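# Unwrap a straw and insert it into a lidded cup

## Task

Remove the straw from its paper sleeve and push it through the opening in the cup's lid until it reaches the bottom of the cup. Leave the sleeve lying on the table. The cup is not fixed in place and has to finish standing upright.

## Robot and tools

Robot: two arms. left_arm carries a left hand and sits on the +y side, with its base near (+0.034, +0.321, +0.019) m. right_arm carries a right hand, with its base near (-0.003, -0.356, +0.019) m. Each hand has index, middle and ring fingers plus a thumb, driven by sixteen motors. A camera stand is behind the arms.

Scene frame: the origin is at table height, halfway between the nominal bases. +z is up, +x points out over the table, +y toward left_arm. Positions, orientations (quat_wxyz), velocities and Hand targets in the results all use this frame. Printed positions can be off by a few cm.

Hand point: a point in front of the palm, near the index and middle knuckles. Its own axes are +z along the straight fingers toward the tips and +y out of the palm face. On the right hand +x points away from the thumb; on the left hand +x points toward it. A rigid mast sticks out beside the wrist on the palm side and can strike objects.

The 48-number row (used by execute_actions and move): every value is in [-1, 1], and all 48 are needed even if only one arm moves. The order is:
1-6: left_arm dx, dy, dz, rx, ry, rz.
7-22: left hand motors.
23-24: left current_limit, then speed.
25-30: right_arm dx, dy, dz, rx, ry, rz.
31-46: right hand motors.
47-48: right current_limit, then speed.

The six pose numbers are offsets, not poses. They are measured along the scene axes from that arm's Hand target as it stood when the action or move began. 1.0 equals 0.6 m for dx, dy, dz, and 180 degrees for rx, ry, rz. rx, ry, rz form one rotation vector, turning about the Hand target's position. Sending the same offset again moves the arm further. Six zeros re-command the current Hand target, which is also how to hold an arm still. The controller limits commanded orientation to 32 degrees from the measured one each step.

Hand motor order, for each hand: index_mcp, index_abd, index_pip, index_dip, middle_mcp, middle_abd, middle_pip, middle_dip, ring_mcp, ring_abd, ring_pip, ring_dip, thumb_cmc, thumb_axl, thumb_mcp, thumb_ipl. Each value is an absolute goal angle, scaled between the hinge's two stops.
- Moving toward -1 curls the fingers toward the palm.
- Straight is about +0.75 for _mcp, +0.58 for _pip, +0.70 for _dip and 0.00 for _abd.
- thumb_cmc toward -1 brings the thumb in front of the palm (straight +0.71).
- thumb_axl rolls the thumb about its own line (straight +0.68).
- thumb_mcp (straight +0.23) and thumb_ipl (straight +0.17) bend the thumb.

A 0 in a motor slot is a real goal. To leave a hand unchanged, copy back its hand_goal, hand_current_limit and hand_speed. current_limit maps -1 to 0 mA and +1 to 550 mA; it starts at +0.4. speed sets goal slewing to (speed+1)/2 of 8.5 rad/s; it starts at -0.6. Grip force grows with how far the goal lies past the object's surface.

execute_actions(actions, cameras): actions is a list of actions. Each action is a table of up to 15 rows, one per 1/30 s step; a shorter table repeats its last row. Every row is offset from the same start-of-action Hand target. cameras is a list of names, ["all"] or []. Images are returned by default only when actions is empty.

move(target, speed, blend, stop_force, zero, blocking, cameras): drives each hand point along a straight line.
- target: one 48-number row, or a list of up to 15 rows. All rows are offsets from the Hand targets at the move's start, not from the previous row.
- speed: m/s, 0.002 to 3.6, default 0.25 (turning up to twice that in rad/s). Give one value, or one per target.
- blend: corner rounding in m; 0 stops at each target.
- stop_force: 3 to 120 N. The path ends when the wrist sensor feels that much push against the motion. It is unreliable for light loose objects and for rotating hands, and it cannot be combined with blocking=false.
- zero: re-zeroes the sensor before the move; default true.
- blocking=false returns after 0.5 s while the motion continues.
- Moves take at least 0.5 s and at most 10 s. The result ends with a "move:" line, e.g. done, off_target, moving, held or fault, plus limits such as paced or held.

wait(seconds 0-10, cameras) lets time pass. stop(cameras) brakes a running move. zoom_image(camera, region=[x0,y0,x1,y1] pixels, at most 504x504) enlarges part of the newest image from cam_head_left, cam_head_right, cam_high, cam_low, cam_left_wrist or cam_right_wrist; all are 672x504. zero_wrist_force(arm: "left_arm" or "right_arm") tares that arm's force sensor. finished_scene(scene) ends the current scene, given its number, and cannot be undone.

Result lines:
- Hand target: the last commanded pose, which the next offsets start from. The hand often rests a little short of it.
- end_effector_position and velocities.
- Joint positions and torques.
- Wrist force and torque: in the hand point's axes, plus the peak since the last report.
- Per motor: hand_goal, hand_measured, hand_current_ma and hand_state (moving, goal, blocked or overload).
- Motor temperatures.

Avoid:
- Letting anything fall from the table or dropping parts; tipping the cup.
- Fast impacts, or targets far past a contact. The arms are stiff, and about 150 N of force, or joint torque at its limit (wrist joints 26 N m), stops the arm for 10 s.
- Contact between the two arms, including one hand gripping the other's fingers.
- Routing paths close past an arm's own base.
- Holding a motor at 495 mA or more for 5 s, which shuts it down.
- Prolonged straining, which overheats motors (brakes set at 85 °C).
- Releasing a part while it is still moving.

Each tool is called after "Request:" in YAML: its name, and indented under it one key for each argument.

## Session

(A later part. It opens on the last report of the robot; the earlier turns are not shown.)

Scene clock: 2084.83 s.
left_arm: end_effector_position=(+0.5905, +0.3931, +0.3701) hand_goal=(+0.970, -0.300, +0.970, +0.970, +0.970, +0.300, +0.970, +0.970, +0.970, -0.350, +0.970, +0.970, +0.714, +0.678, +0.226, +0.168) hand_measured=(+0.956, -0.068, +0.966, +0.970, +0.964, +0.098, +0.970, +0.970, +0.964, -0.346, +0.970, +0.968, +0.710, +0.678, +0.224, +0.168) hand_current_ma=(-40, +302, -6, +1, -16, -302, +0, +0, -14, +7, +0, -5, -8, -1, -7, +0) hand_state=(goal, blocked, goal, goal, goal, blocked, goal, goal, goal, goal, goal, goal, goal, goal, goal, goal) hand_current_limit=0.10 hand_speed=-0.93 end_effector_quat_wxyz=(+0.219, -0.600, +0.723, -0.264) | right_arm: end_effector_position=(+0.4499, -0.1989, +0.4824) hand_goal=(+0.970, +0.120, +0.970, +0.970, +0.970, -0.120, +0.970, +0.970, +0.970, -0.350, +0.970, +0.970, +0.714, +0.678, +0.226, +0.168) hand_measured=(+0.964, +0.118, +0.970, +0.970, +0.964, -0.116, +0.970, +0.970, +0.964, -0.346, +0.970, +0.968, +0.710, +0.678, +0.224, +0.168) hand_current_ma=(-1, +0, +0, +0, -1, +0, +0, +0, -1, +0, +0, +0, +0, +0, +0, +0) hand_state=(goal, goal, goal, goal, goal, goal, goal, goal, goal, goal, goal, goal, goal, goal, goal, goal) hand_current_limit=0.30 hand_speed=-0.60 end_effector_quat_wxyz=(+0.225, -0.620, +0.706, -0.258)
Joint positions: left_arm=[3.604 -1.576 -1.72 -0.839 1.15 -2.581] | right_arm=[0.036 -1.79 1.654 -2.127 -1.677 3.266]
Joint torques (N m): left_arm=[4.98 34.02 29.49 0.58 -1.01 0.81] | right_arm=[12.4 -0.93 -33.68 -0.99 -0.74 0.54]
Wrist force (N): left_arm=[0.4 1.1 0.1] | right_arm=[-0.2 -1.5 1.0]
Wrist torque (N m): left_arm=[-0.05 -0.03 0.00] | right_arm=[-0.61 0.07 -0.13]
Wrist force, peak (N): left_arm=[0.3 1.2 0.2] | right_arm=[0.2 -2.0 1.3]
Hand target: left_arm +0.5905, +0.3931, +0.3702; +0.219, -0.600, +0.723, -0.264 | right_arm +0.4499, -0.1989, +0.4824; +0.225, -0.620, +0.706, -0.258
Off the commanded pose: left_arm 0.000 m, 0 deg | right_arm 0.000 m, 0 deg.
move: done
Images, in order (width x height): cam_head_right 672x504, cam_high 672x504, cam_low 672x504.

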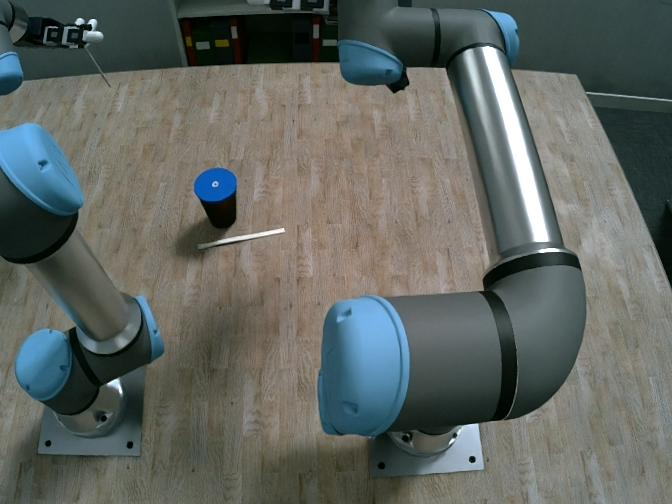

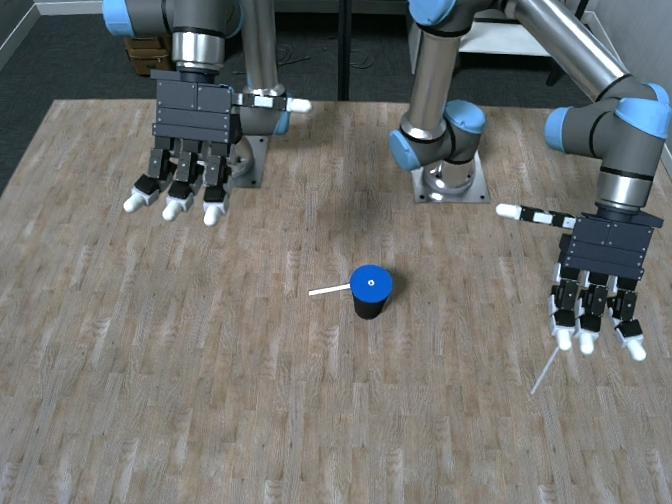

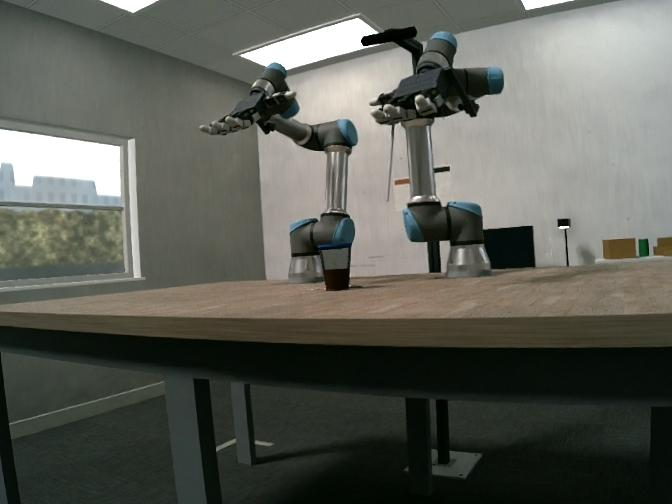

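Request:
move:
  target: [0,0,0,0,0,0,0.97,-0.3,0.97,0.97,0.97,0.3,0.97,0.97,0.97,-0.35,0.97,0.97,0.714,0.678,0.226,0.168,0.4,-0.93,0,0,0,0,0,0,0.97,0.12,0.97,0.97,0.97,-0.12,0.97,0.97,0.97,-0.35,0.97,0.97,0.714,0.678,0.226,0.168,0.3,-0.6]
  speed: 0.06
  cameras: ["cam_high","cam_low"]

Request:
zoom_image:
  camera: "cam_low"
  region: [350, 60, 450, 220]

Request:
zoom_image:
  camera: "cam_high"
  region: [510, 300, 610, 400]

Scene clock: 2103.97 s.
left_arm: end_effector_position=(+0.5905, +0.3931, +0.3702) hand_goal=(+0.970, -0.300, +0.970, +0.970, +0.970, +0.300, +0.970, +0.970, +0.970, -0.350, +0.970, +0.970, +0.714, +0.678, +0.226, +0.168) hand_measured=(+0.956, -0.068, +0.966, +0.970, +0.962, +0.102, +0.970, +0.970, +0.964, -0.346, +0.970, +0.968, +0.710, +0.678, +0.224, +0.168) hand_current_ma=(-40, +385, -6, +1, -18, -385, +0, +0, -14, +7, +0, -5, -8, -1, -7, +0) hand_state=(goal, blocked, goal, goal, goal, blocked, goal, goal, goal, goal, goal, goal, goal, goal, goal, goal) hand_current_limit=0.40 hand_speed=-0.93 end_effector_quat_wxyz=(+0.219, -0.600, +0.723, -0.264) | right_arm: end_effector_position=(+0.4499, -0.1989, +0.4824) hand_goal=(+0.970, +0.120, +0.970, +0.970, +0.970, -0.120, +0.970, +0.970, +0.970, -0.350, +0.970, +0.970, +0.714, +0.678, +0.226, +0.168) hand_measured=(+0.964, +0.118, +0.970, +0.970, +0.964, -0.116, +0.970, +0.970, +0.964, -0.346, +0.970, +0.968, +0.710, +0.678, +0.224, +0.168) hand_current_ma=(-1, +0, +0, +0, -1, +0, +0, +0, -1, +0, +0, +0, +0, +0, +0, +0) hand_state=(goal, goal, goal, goal, goal, goal, goal, goal, goal, goal, goal, goal, goal, goal, goal, goal) hand_current_limit=0.30 hand_speed=-0.60 end_effector_quat_wxyz=(+0.225, -0.620, +0.706, -0.258)
Joint positions: left_arm=[3.604 -1.576 -1.72 -0.84 1.15 -2.581] | right_arm=[0.036 -1.79 1.654 -2.127 -1.677 3.266]
Joint torques (N m): left_arm=[9.65 33.55 30.2 0.22 0.25 1.32] | right_arm=[12.45 -1.76 -34.25 -0.99 -0.57 0.47]
Wrist force (N): left_arm=[0.2 0.8 0.1] | right_arm=[-0.2 -1.5 0.6]
Wrist torque (N m): left_arm=[-0.10 0.00 -0.01] | right_arm=[-0.58 0.08 -0.13]
Wrist force, peak (N): left_arm=[0.1 1.1 0.4] | right_arm=[-0.1 -1.9 1.4]
Hand target: left_arm +0.5905, +0.3931, +0.3702; +0.219, -0.600, +0.723, -0.264 | right_arm +0.4499, -0.1989, +0.4824; +0.225, -0.620, +0.706, -0.258
Off the commanded pose: left_arm 0.000 m, 0 deg | right_arm 0.000 m, 0 deg.
move: done
Images, in order (width x height): cam_high 672x504, cam_low 672x504.

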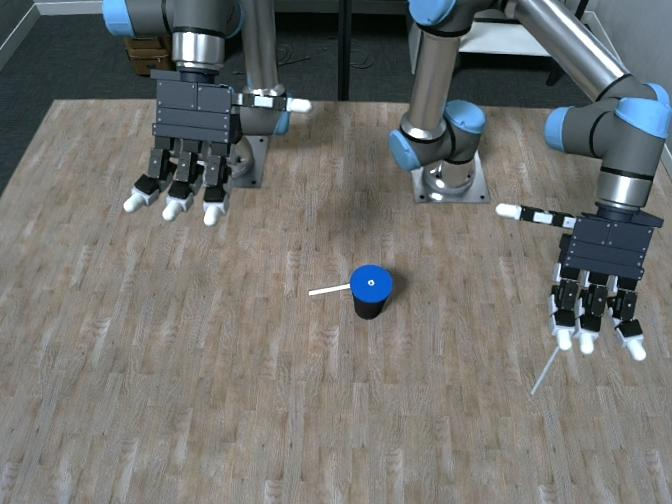

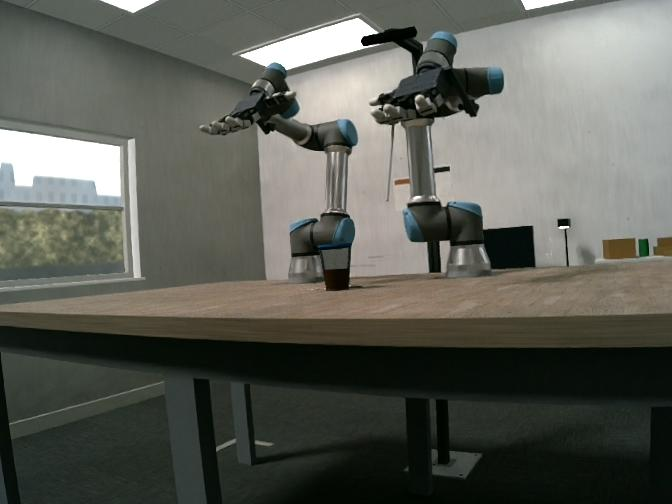

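Scaled by 3.150 from the camera's 672x504 image, which has a finer 960x720 frame.

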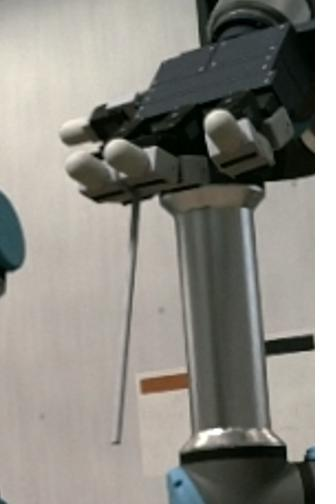

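Scaled by 5.040 from the camera's 672x504 image, which has a finer 960x720 frame.

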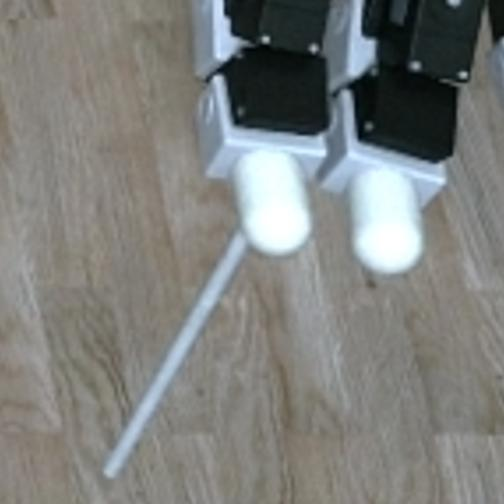

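Request:
move:
  target: [-0.3875,-0.453,0.1,0.030,0.130,0,0.97,-0.3,0.97,0.97,0.97,0.3,0.97,0.97,0.97,-0.35,0.97,0.97,0.714,0.678,0.226,0.168,0.4,-0.93,0,-0.5,0,0,0,0,0.97,0.12,0.97,0.97,0.97,-0.12,0.97,0.97,0.97,-0.35,0.97,0.97,0.714,0.678,0.226,0.168,0.3,-0.6]
  speed: 0.08
  cameras: ["cam_high","cam_low","cam_head_right","cam_head_left"]

Request:
zoom_image:
  camera: "cam_low"
  region: [270, 110, 420, 300]

Request:
zoom_image:
  camera: "cam_high"
  region: [310, 190, 430, 310]

Request:
zoom_image:
  camera: "cam_head_right"
  region: [150, 90, 300, 240]

Scene clock: 2117.03 s.
left_arm: end_effector_position=(+0.3581, +0.1214, +0.4302) hand_goal=(+0.970, -0.300, +0.970, +0.970, +0.970, +0.300, +0.970, +0.970, +0.970, -0.350, +0.970, +0.970, +0.714, +0.678, +0.226, +0.168) hand_measured=(+0.956, -0.068, +0.966, +0.970, +0.962, +0.102, +0.970, +0.970, +0.964, -0.346, +0.970, +0.968, +0.710, +0.678, +0.224, +0.168) hand_current_ma=(-40, +385, -6, +1, -18, -385, +0, +0, -14, +7, +0, -5, -8, -1, -7, +0) hand_state=(goal, blocked, goal, goal, goal, blocked, goal, goal, goal, goal, goal, goal, goal, goal, goal, goal) hand_current_limit=0.40 hand_speed=-0.93 end_effector_quat_wxyz=(+0.095, -0.630, +0.764, -0.103) | right_arm: end_effector_position=(+0.4499, -0.4988, +0.4824) hand_goal=(+0.970, +0.120, +0.970, +0.970, +0.970, -0.120, +0.970, +0.970, +0.970, -0.350, +0.970, +0.970, +0.714, +0.678, +0.226, +0.168) hand_measured=(+0.964, +0.118, +0.970, +0.970, +0.964, -0.116, +0.970, +0.970, +0.964, -0.346, +0.970, +0.968, +0.710, +0.678, +0.224, +0.168) hand_current_ma=(-1, +0, +0, +0, -1, +0, +0, +0, -1, +0, +0, +0, +0, +0, +0, +0) hand_state=(goal, goal, goal, goal, goal, goal, goal, goal, goal, goal, goal, goal, goal, goal, goal, goal) hand_current_limit=0.30 hand_speed=-0.60 end_effector_quat_wxyz=(+0.225, -0.620, +0.706, -0.258)
Joint positions: left_arm=[2.961 -1.295 -1.702 -1.434 1.573 -3.092] | right_arm=[-0.733 -1.791 1.638 -2.021 -1.196 2.652]
Joint torques (N m): left_arm=[-8.71 3.24 28.32 0.44 1.01 -1.39] | right_arm=[-15.28 0.86 -32.52 -0.72 2.24 -1.41]
Wrist force (N): left_arm=[-0.1 0.3 0.1] | right_arm=[0.6 -1.7 0.9]
Wrist torque (N m): left_arm=[-0.08 0.04 0.01] | right_arm=[-0.59 0.00 0.08]
Wrist force, peak (N): left_arm=[0.3 1.1 0.1] | right_arm=[0.5 -2.2 1.0]
Hand target: left_arm +0.3580, +0.1213, +0.4302; +0.095, -0.630, +0.764, -0.103 | right_arm +0.4499, -0.4989, +0.4824; +0.225, -0.620, +0.706, -0.258
Off the commanded pose: left_arm 0.000 m, 0 deg | right_arm 0.000 m, 0 deg.
move: done
Images, in order (width x height): cam_head_left 672x504, cam_head_right 672x504, cam_high 672x504, cam_low 672x504.

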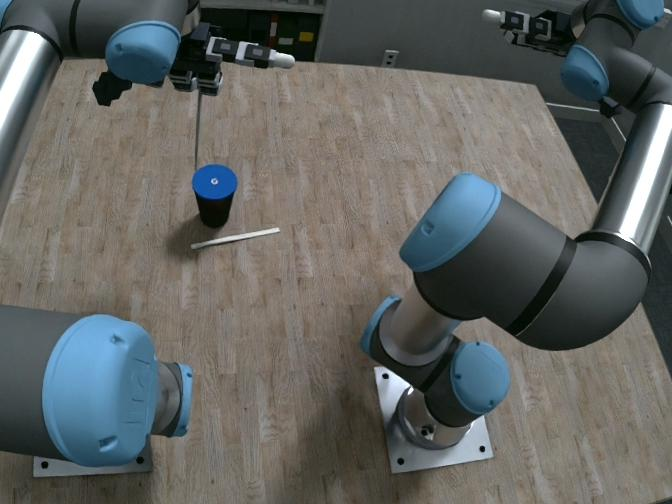

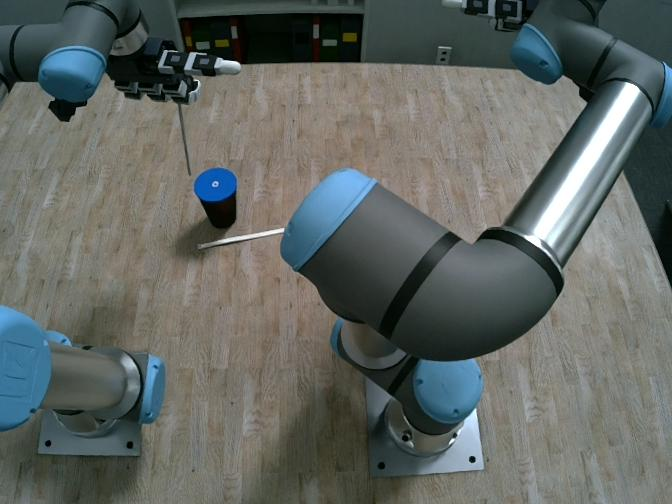

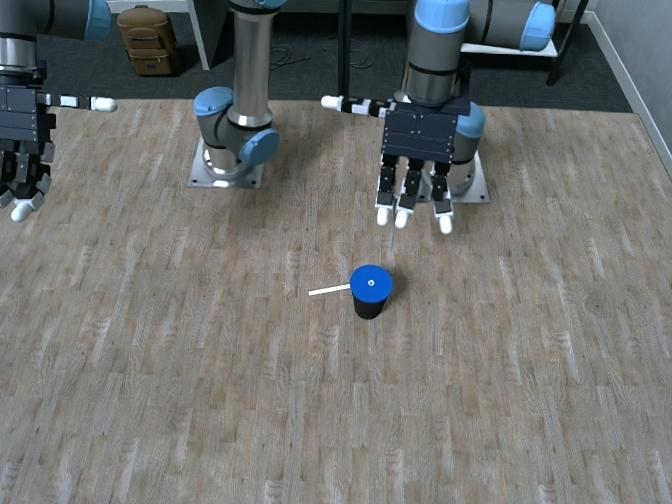

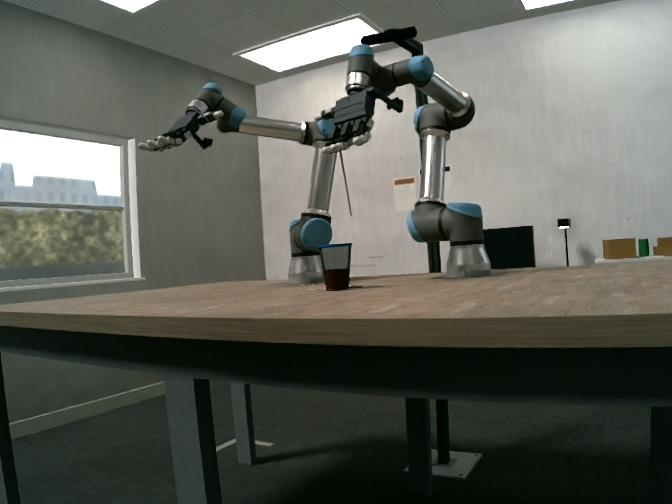

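Scaled by 2.653 from the camera's 672x504 image, which has a finer 960x720 frame.

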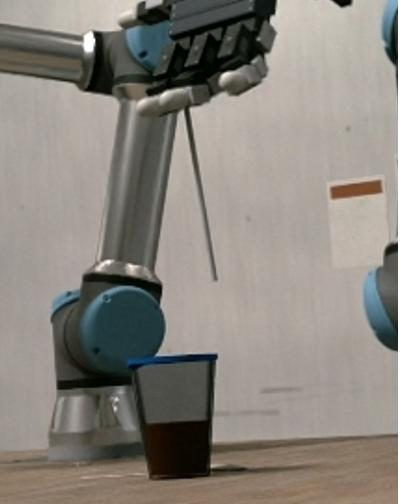

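Scaled by 4.200 from the camera's 672x504 image, which has a finer 960x720 frame.

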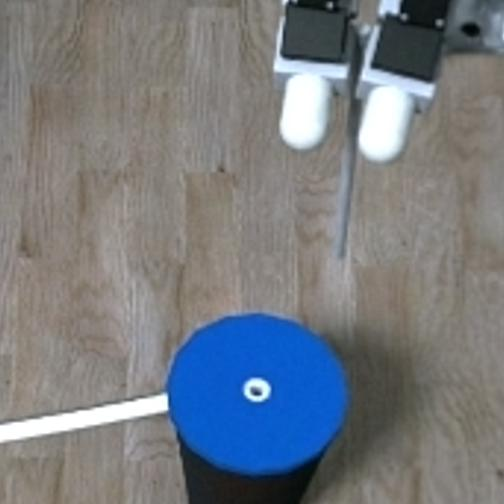

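Scaled by 3.360 from the camera's 672x504 image, which has a finer 960x720 frame.

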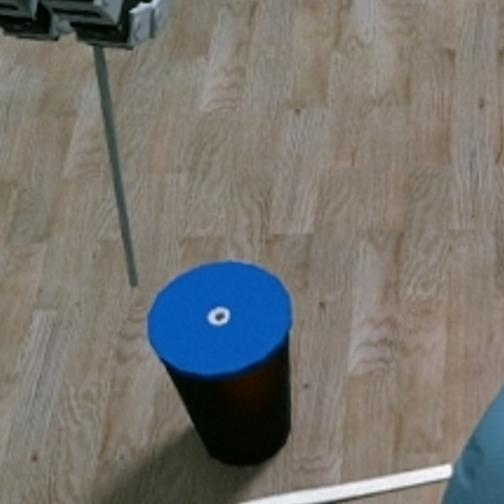

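Request:
move:
  target: [0.0078,-0.034,-0.09,-0.028,-0.033,0,0.97,-0.3,0.97,0.97,0.97,0.3,0.97,0.97,0.97,-0.35,0.97,0.97,0.714,0.678,0.226,0.168,0.4,-0.93,0,0,0,0,0,0,0.97,0.12,0.97,0.97,0.97,-0.12,0.97,0.97,0.97,-0.35,0.97,0.97,0.714,0.678,0.226,0.168,0.3,-0.6]
  speed: 0.05
  cameras: ["cam_high","cam_low","cam_head_right","cam_head_left"]

Request:
zoom_image:
  camera: "cam_low"
  region: [270, 130, 400, 300]

Request:
zoom_image:
  camera: "cam_high"
  region: [330, 200, 430, 310]

Request:
zoom_image:
  camera: "cam_head_right"
  region: [150, 100, 270, 240]

Request:
zoom_image:
  camera: "cam_head_left"
  region: [150, 100, 270, 240]

Scene clock: 2140.63 s.
left_arm: end_effector_position=(+0.3627, +0.1009, +0.3763) hand_goal=(+0.970, -0.300, +0.970, +0.970, +0.970, +0.300, +0.970, +0.970, +0.970, -0.350, +0.970, +0.970, +0.714, +0.678, +0.226, +0.168) hand_measured=(+0.956, -0.068, +0.966, +0.970, +0.962, +0.102, +0.970, +0.970, +0.964, -0.346, +0.970, +0.968, +0.710, +0.678, +0.224, +0.168) hand_current_ma=(-40, +385, -6, +1, -18, -385, +0, +0, -14, +7, +0, -5, -8, -1, -7, +0) hand_state=(goal, blocked, goal, goal, goal, blocked, goal, goal, goal, goal, goal, goal, goal, goal, goal, goal) hand_current_limit=0.40 hand_speed=-0.93 end_effector_quat_wxyz=(+0.107, -0.627, +0.753, -0.169) | right_arm: end_effector_position=(+0.4499, -0.4989, +0.4824) hand_goal=(+0.970, +0.120, +0.970, +0.970, +0.970, -0.120, +0.970, +0.970, +0.970, -0.350, +0.970, +0.970, +0.714, +0.678, +0.226, +0.168) hand_measured=(+0.964, +0.118, +0.970, +0.970, +0.964, -0.116, +0.970, +0.970, +0.964, -0.346, +0.970, +0.968, +0.710, +0.678, +0.224, +0.168) hand_current_ma=(-1, +0, +0, +0, -1, +0, +0, +0, -1, +0, +0, +0, +0, +0, +0, +0) hand_state=(goal, goal, goal, goal, goal, goal, goal, goal, goal, goal, goal, goal, goal, goal, goal, goal) hand_current_limit=0.30 hand_speed=-0.60 end_effector_quat_wxyz=(+0.225, -0.620, +0.706, -0.258)
Joint positions: left_arm=[2.955 -1.245 -1.905 -1.165 1.507 -3.121] | right_arm=[-0.734 -1.791 1.637 -2.021 -1.196 2.652]
Joint torques (N m): left_arm=[-10.78 19.34 13.9 6.1 -2.06 -1.81] | right_arm=[-14.04 0.04 -34.05 -0.7 2.35 -1.33]
Wrist force (N): left_arm=[0.2 0.3 0.4] | right_arm=[0.4 -1.6 0.8]
Wrist torque (N m): left_arm=[-0.12 -0.02 0.03] | right_arm=[-0.58 0.03 0.04]
Wrist force, peak (N): left_arm=[0.1 0.5 0.3] | right_arm=[0.1 -1.8 1.1]
Hand target: left_arm +0.3627, +0.1009, +0.3762; +0.107, -0.627, +0.753, -0.169 | right_arm +0.4499, -0.4989, +0.4824; +0.225, -0.620, +0.706, -0.258
Off the commanded pose: left_arm 0.000 m, 0 deg | right_arm 0.000 m, 0 deg.
move: done
Images, in order (width x height): cam_head_left 672x504, cam_head_right 672x504, cam_high 672x504, cam_low 672x504.

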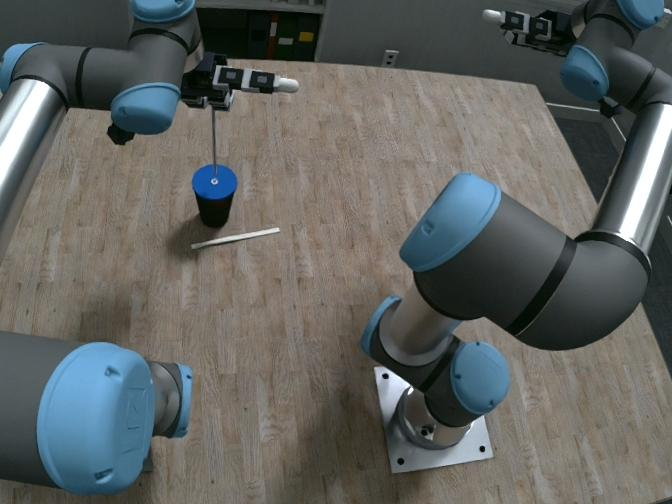

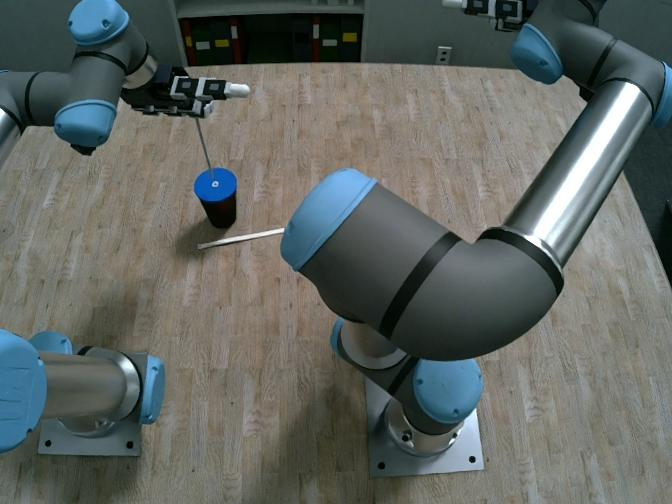

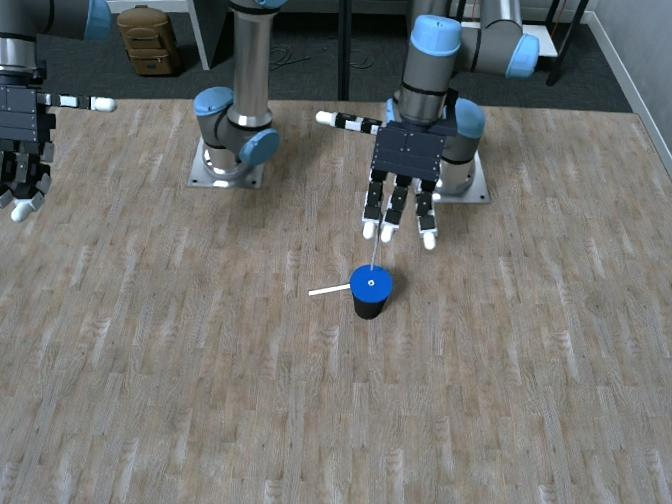

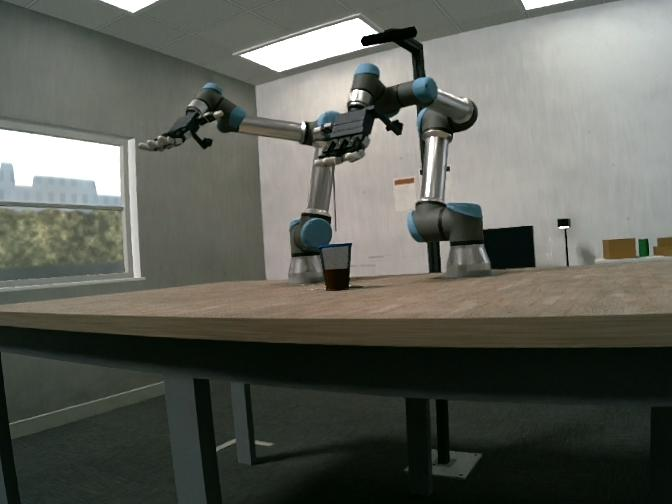

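Scaled by 2.965 from the camera's 672x504 image, which has a finer 960x720 frame.

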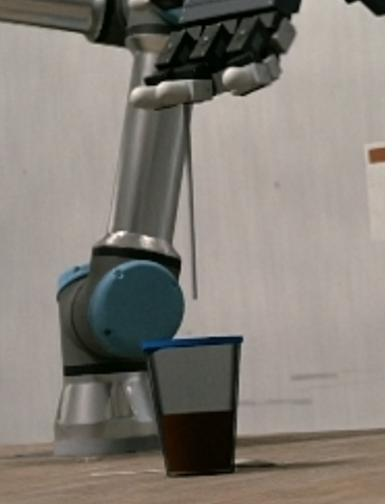

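Scaled by 4.582 from the camera's 672x504 image, which has a finer 960x720 frame.

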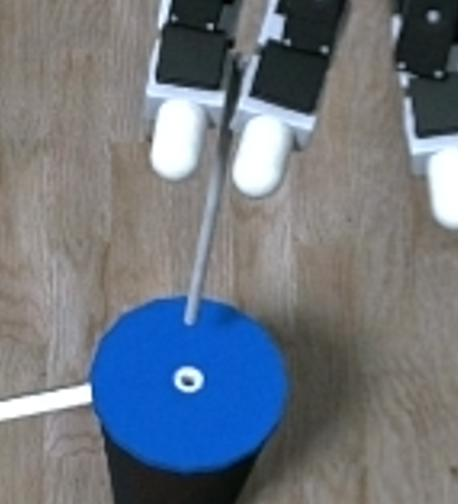

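Scaled by 3.600 from the camera's 672x504 image, which has a finer 960x720 frame.

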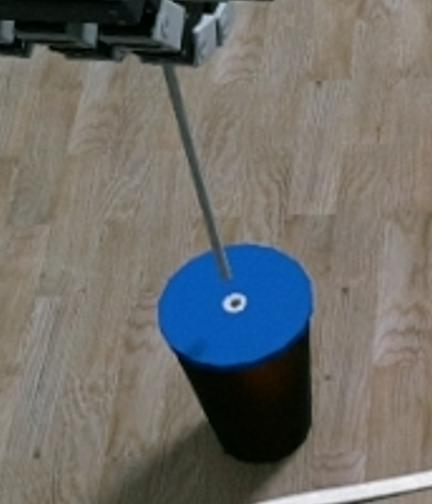

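Scaled by 3.600 from the camera's 672x504 image, which has a finer 960x720 frame.

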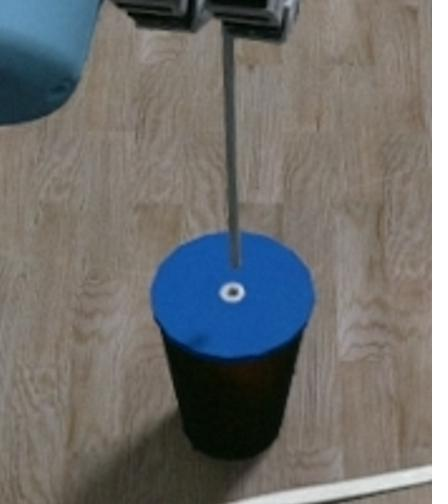

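Request:
move:
  target: [0.0073,-0.0205,-0.045,0.0194,-0.0056,0,0.97,-0.3,0.97,0.97,0.97,0.3,0.97,0.97,0.97,-0.35,0.97,0.97,0.714,0.678,0.226,0.168,0.4,-0.93,0,0,0,0,0,0,0.97,0.12,0.97,0.97,0.97,-0.12,0.97,0.97,0.97,-0.35,0.97,0.97,0.714,0.678,0.226,0.168,0.3,-0.6]
  speed: 0.04
  cameras: ["cam_high","cam_low","cam_head_right","cam_head_left"]

Request:
zoom_image:
  camera: "cam_low"
  region: [290, 160, 390, 300]

Request:
zoom_image:
  camera: "cam_high"
  region: [340, 230, 410, 310]

Request:
zoom_image:
  camera: "cam_head_right"
  region: [170, 130, 260, 230]

Request:
zoom_image:
  camera: "cam_head_left"
  region: [170, 130, 260, 230]

Scene clock: 2158.63 s.
left_arm: end_effector_position=(+0.3670, +0.0887, +0.3493) hand_goal=(+0.970, -0.300, +0.970, +0.970, +0.970, +0.300, +0.970, +0.970, +0.970, -0.350, +0.970, +0.970, +0.714, +0.678, +0.226, +0.168) hand_measured=(+0.956, -0.068, +0.966, +0.970, +0.962, +0.102, +0.970, +0.970, +0.964, -0.346, +0.970, +0.968, +0.710, +0.678, +0.224, +0.168) hand_current_ma=(-40, +385, -6, +1, -18, -385, +0, +0, -14, +7, +0, -5, -8, -1, -7, +0) hand_state=(goal, blocked, goal, goal, goal, blocked, goal, goal, goal, goal, goal, goal, goal, goal, goal, goal) hand_current_limit=0.40 hand_speed=-0.93 end_effector_quat_wxyz=(+0.133, -0.622, +0.757, -0.151) | right_arm: end_effector_position=(+0.4499, -0.4989, +0.4824) hand_goal=(+0.970, +0.120, +0.970, +0.970, +0.970, -0.120, +0.970, +0.970, +0.970, -0.350, +0.970, +0.970, +0.714, +0.678, +0.226, +0.168) hand_measured=(+0.964, +0.118, +0.970, +0.970, +0.964, -0.116, +0.970, +0.970, +0.964, -0.346, +0.970, +0.968, +0.710, +0.678, +0.224, +0.168) hand_current_ma=(-1, +0, +0, +0, -1, +0, +0, +0, -1, +0, +0, +0, +0, +0, +0, +0) hand_state=(goal, goal, goal, goal, goal, goal, goal, goal, goal, goal, goal, goal, goal, goal, goal, goal) hand_current_limit=0.30 hand_speed=-0.60 end_effector_quat_wxyz=(+0.225, -0.620, +0.706, -0.258)
Joint positions: left_arm=[2.881 -1.287 -1.943 -1.078 1.594 -3.165] | right_arm=[-0.734 -1.791 1.637 -2.021 -1.196 2.652]
Joint torques (N m): left_arm=[-10.91 4.04 14.64 6.39 0.73 -1.75] | right_arm=[-13.29 0.71 -33.3 -0.68 2.32 -1.37]
Wrist force (N): left_arm=[0.3 0.4 0.0] | right_arm=[-0.1 -1.6 1.0]
Wrist torque (N m): left_arm=[-0.09 -0.02 0.04] | right_arm=[-0.59 0.08 0.01]
Wrist force, peak (N): left_arm=[0.0 0.6 0.3] | right_arm=[0.2 -2.0 0.8]
Hand target: left_arm +0.3671, +0.0886, +0.3492; +0.133, -0.622, +0.757, -0.151 | right_arm +0.4499, -0.4989, +0.4824; +0.225, -0.620, +0.706, -0.258
Off the commanded pose: left_arm 0.000 m, 0 deg | right_arm 0.000 m, 0 deg.
move: done
Images, in order (width x height): cam_head_left 672x504, cam_head_right 672x504, cam_high 672x504, cam_low 672x504.

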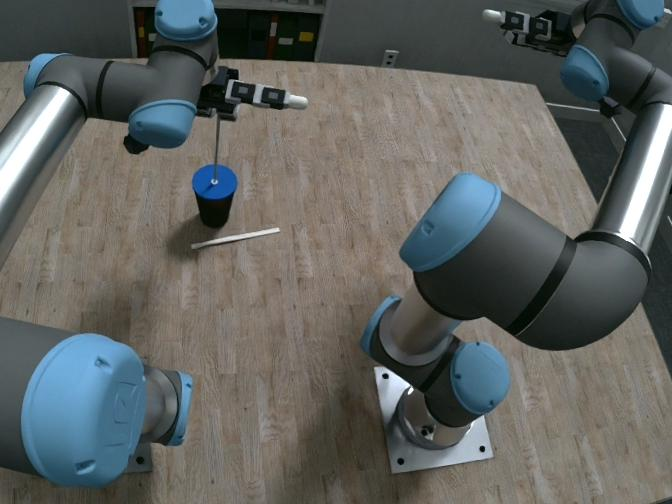

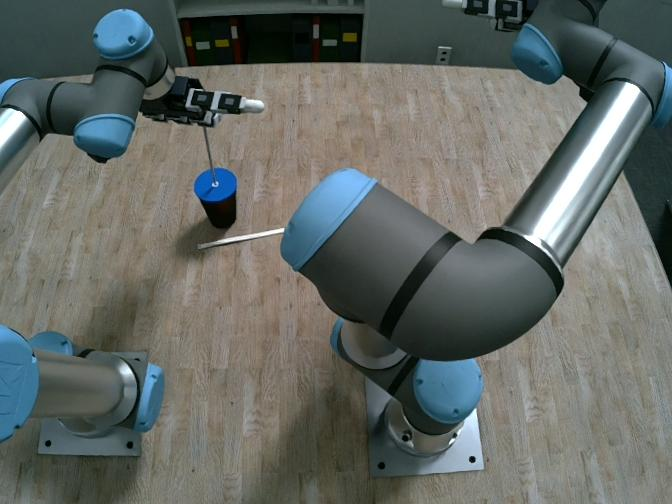

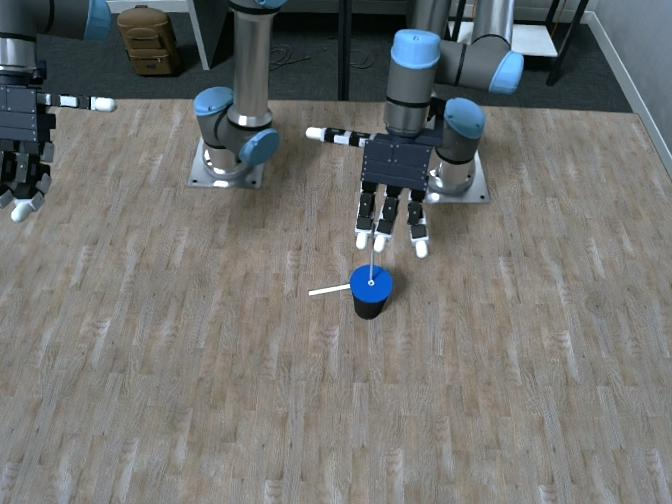

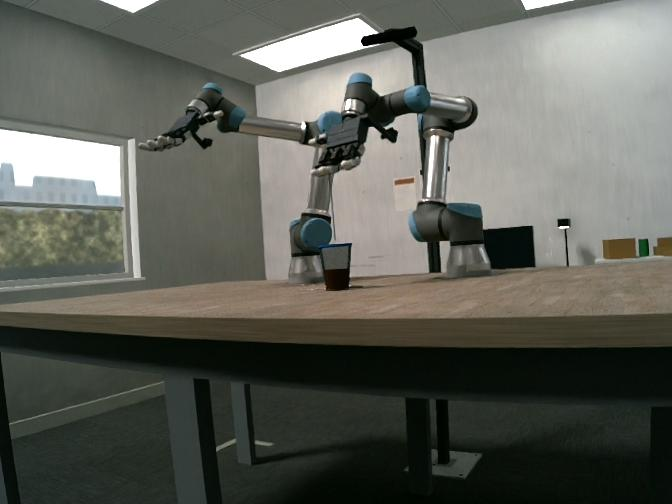

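Scaled by 3.600 from the camera's 672x504 image, which has a finer 960x720 frame.

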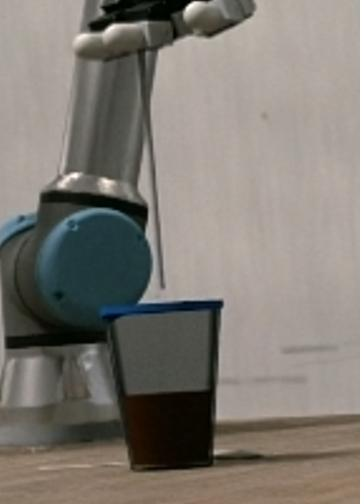

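Scaled by 6.300 from the camera's 672x504 image, which has a finer 960x720 frame.

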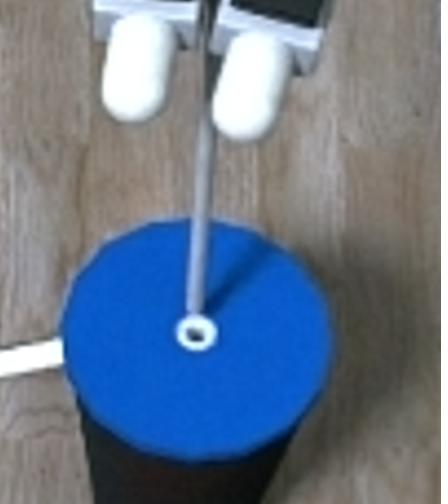

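Scaled by 5.040 from the camera's 672x504 image, which has a finer 960x720 frame.

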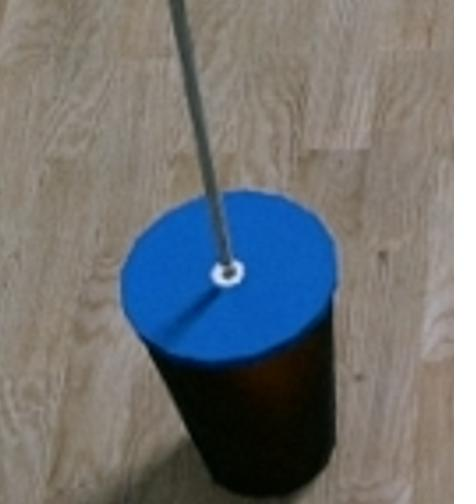

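Scaled by 5.040 from the camera's 672x504 image, which has a finer 960x720 frame.

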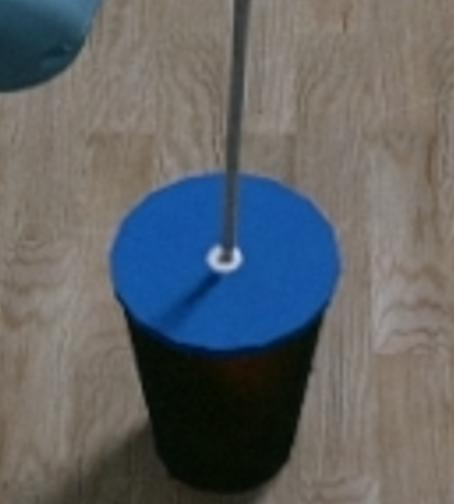

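Request:
move:
  target: [0.0053,0.001,-0.01,0,0,0,0.97,-0.3,0.97,0.97,0.97,0.3,0.97,0.97,0.97,-0.35,0.97,0.97,0.714,0.678,0.226,0.168,0.4,-0.93,0,0,0,0,0,0,0.97,0.12,0.97,0.97,0.97,-0.12,0.97,0.97,0.97,-0.35,0.97,0.97,0.714,0.678,0.226,0.168,0.3,-0.6]
  speed: 0.02
  cameras: ["cam_high","cam_low","cam_head_right","cam_head_left"]

Request:
zoom_image:
  camera: "cam_low"
  region: [310, 220, 360, 270]

Request:
zoom_image:
  camera: "cam_high"
  region: [345, 255, 400, 310]

Request:
zoom_image:
  camera: "cam_head_right"
  region: [190, 160, 240, 210]

Request:
zoom_image:
  camera: "cam_head_left"
  region: [190, 160, 240, 210]

Scene clock: 2170.17 s.
left_arm: end_effector_position=(+0.3702, +0.0892, +0.3434) hand_goal=(+0.970, -0.300, +0.970, +0.970, +0.970, +0.300, +0.970, +0.970, +0.970, -0.350, +0.970, +0.970, +0.714, +0.678, +0.226, +0.168) hand_measured=(+0.956, -0.068, +0.966, +0.970, +0.962, +0.102, +0.970, +0.970, +0.964, -0.346, +0.970, +0.968, +0.710, +0.678, +0.224, +0.168) hand_current_ma=(-40, +385, -6, +1, -18, -385, +0, +0, -14, +7, +0, -5, -8, -1, -7, +0) hand_state=(goal, blocked, goal, goal, goal, blocked, goal, goal, goal, goal, goal, goal, goal, goal, goal, goal) hand_current_limit=0.40 hand_speed=-0.93 end_effector_quat_wxyz=(+0.133, -0.622, +0.757, -0.151) | right_arm: end_effector_position=(+0.4499, -0.4989, +0.4824) hand_goal=(+0.970, +0.120, +0.970, +0.970, +0.970, -0.120, +0.970, +0.970, +0.970, -0.350, +0.970, +0.970, +0.714, +0.678, +0.226, +0.168) hand_measured=(+0.964, +0.118, +0.970, +0.970, +0.964, -0.116, +0.970, +0.970, +0.964, -0.346, +0.970, +0.968, +0.710, +0.678, +0.224, +0.168) hand_current_ma=(-1, +0, +0, +0, -1, +0, +0, +0, -1, +0, +0, +0, +0, +0, +0, +0) hand_state=(goal, goal, goal, goal, goal, goal, goal, goal, goal, goal, goal, goal, goal, goal, goal, goal) hand_current_limit=0.30 hand_speed=-0.60 end_effector_quat_wxyz=(+0.225, -0.620, +0.706, -0.258)
Joint positions: left_arm=[2.884 -1.294 -1.953 -1.06 1.593 -3.162] | right_arm=[-0.734 -1.791 1.637 -2.021 -1.196 2.652]
Joint torques (N m): left_arm=[9.95 4.49 13.58 6.15 -1.62 1.82] | right_arm=[-13.21 0.21 -33.5 -0.72 2.27 -1.28]
Wrist force (N): left_arm=[0.0 0.3 0.0] | right_arm=[0.3 -1.7 0.7]
Wrist torque (N m): left_arm=[-0.11 0.03 -0.09] | right_arm=[-0.59 0.03 0.05]
Wrist force, peak (N): left_arm=[0.2 0.6 -0.1] | right_arm=[0.2 -1.9 1.0]
Hand target: left_arm +0.3702, +0.0892, +0.3432; +0.133, -0.622, +0.757, -0.151 | right_arm +0.4499, -0.4989, +0.4824; +0.225, -0.620, +0.706, -0.258
Off the commanded pose: left_arm 0.000 m, 0 deg | right_arm 0.000 m, 0 deg.
move: done
Images, in order (width x height): cam_head_left 672x504, cam_head_right 672x504, cam_high 672x504, cam_low 672x504.

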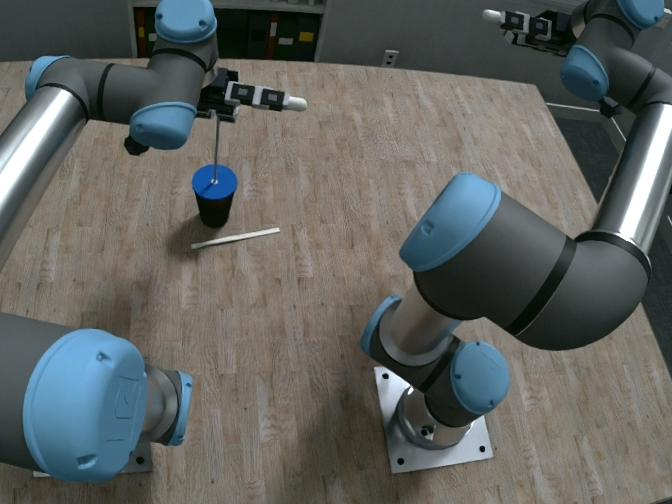

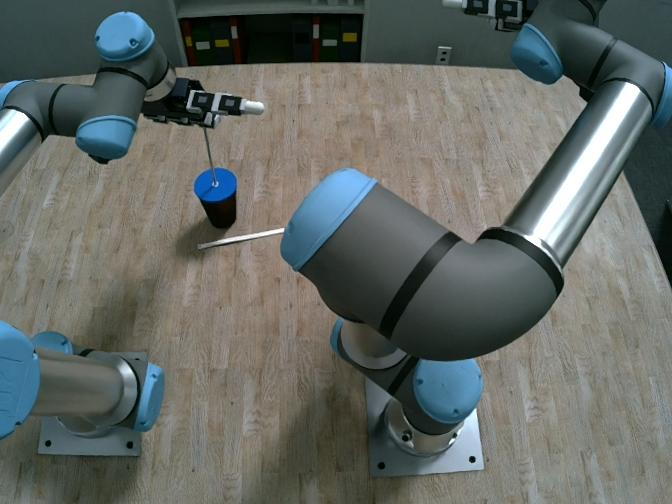

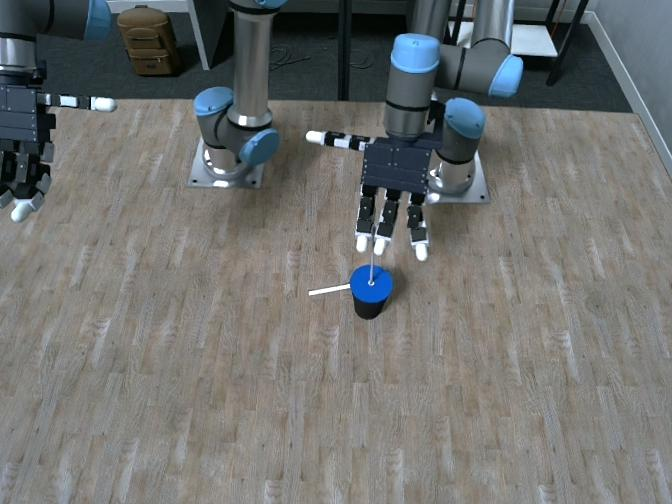

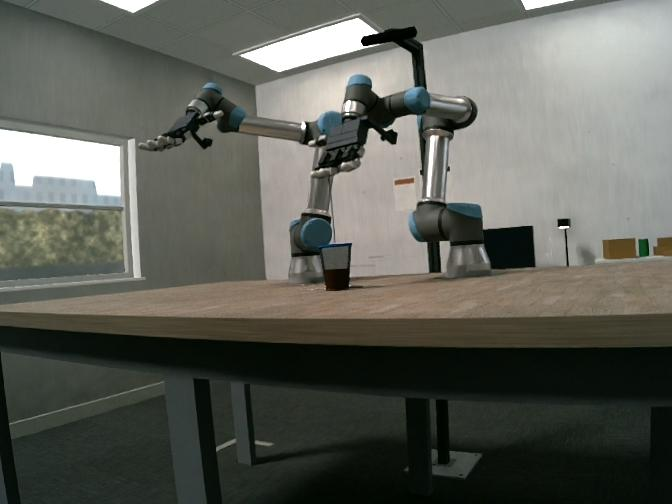

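Scaled by 10.080 from the camera's 672x504 image, which has a finer 960x720 frame.

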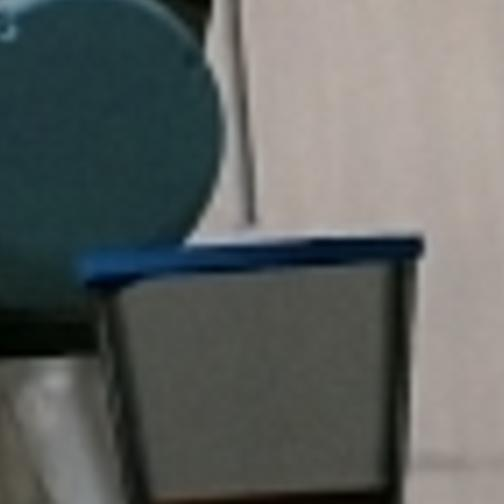

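Scaled by 9.164 from the camera's 672x504 image, which has a finer 960x720 frame.

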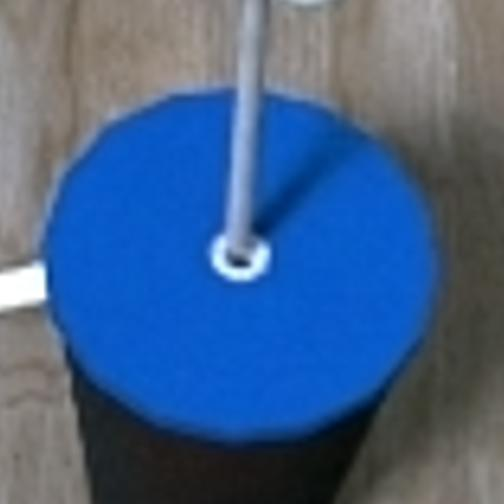

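Scaled by 10.080 from the camera's 672x504 image, which has a finer 960x720 frame.

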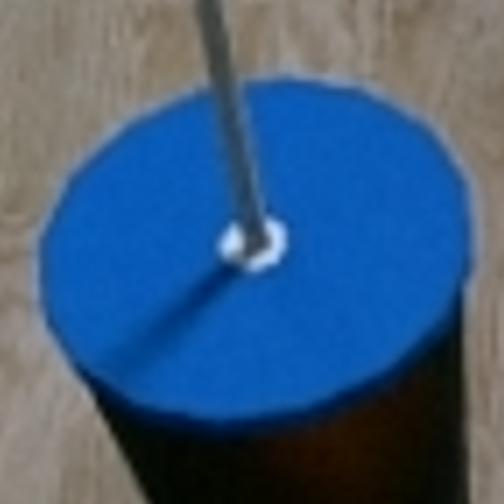

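Scaled by 10.080 from the camera's 672x504 image, which has a finer 960x720 frame.

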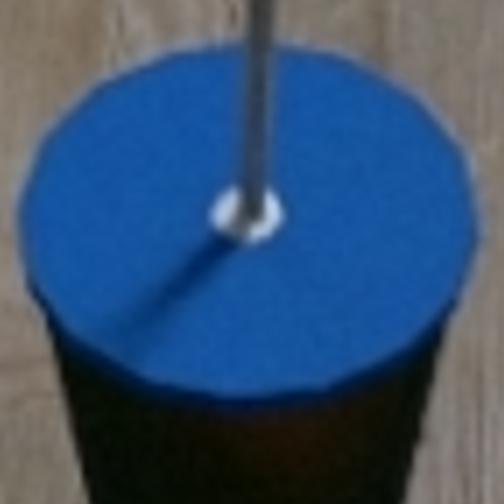

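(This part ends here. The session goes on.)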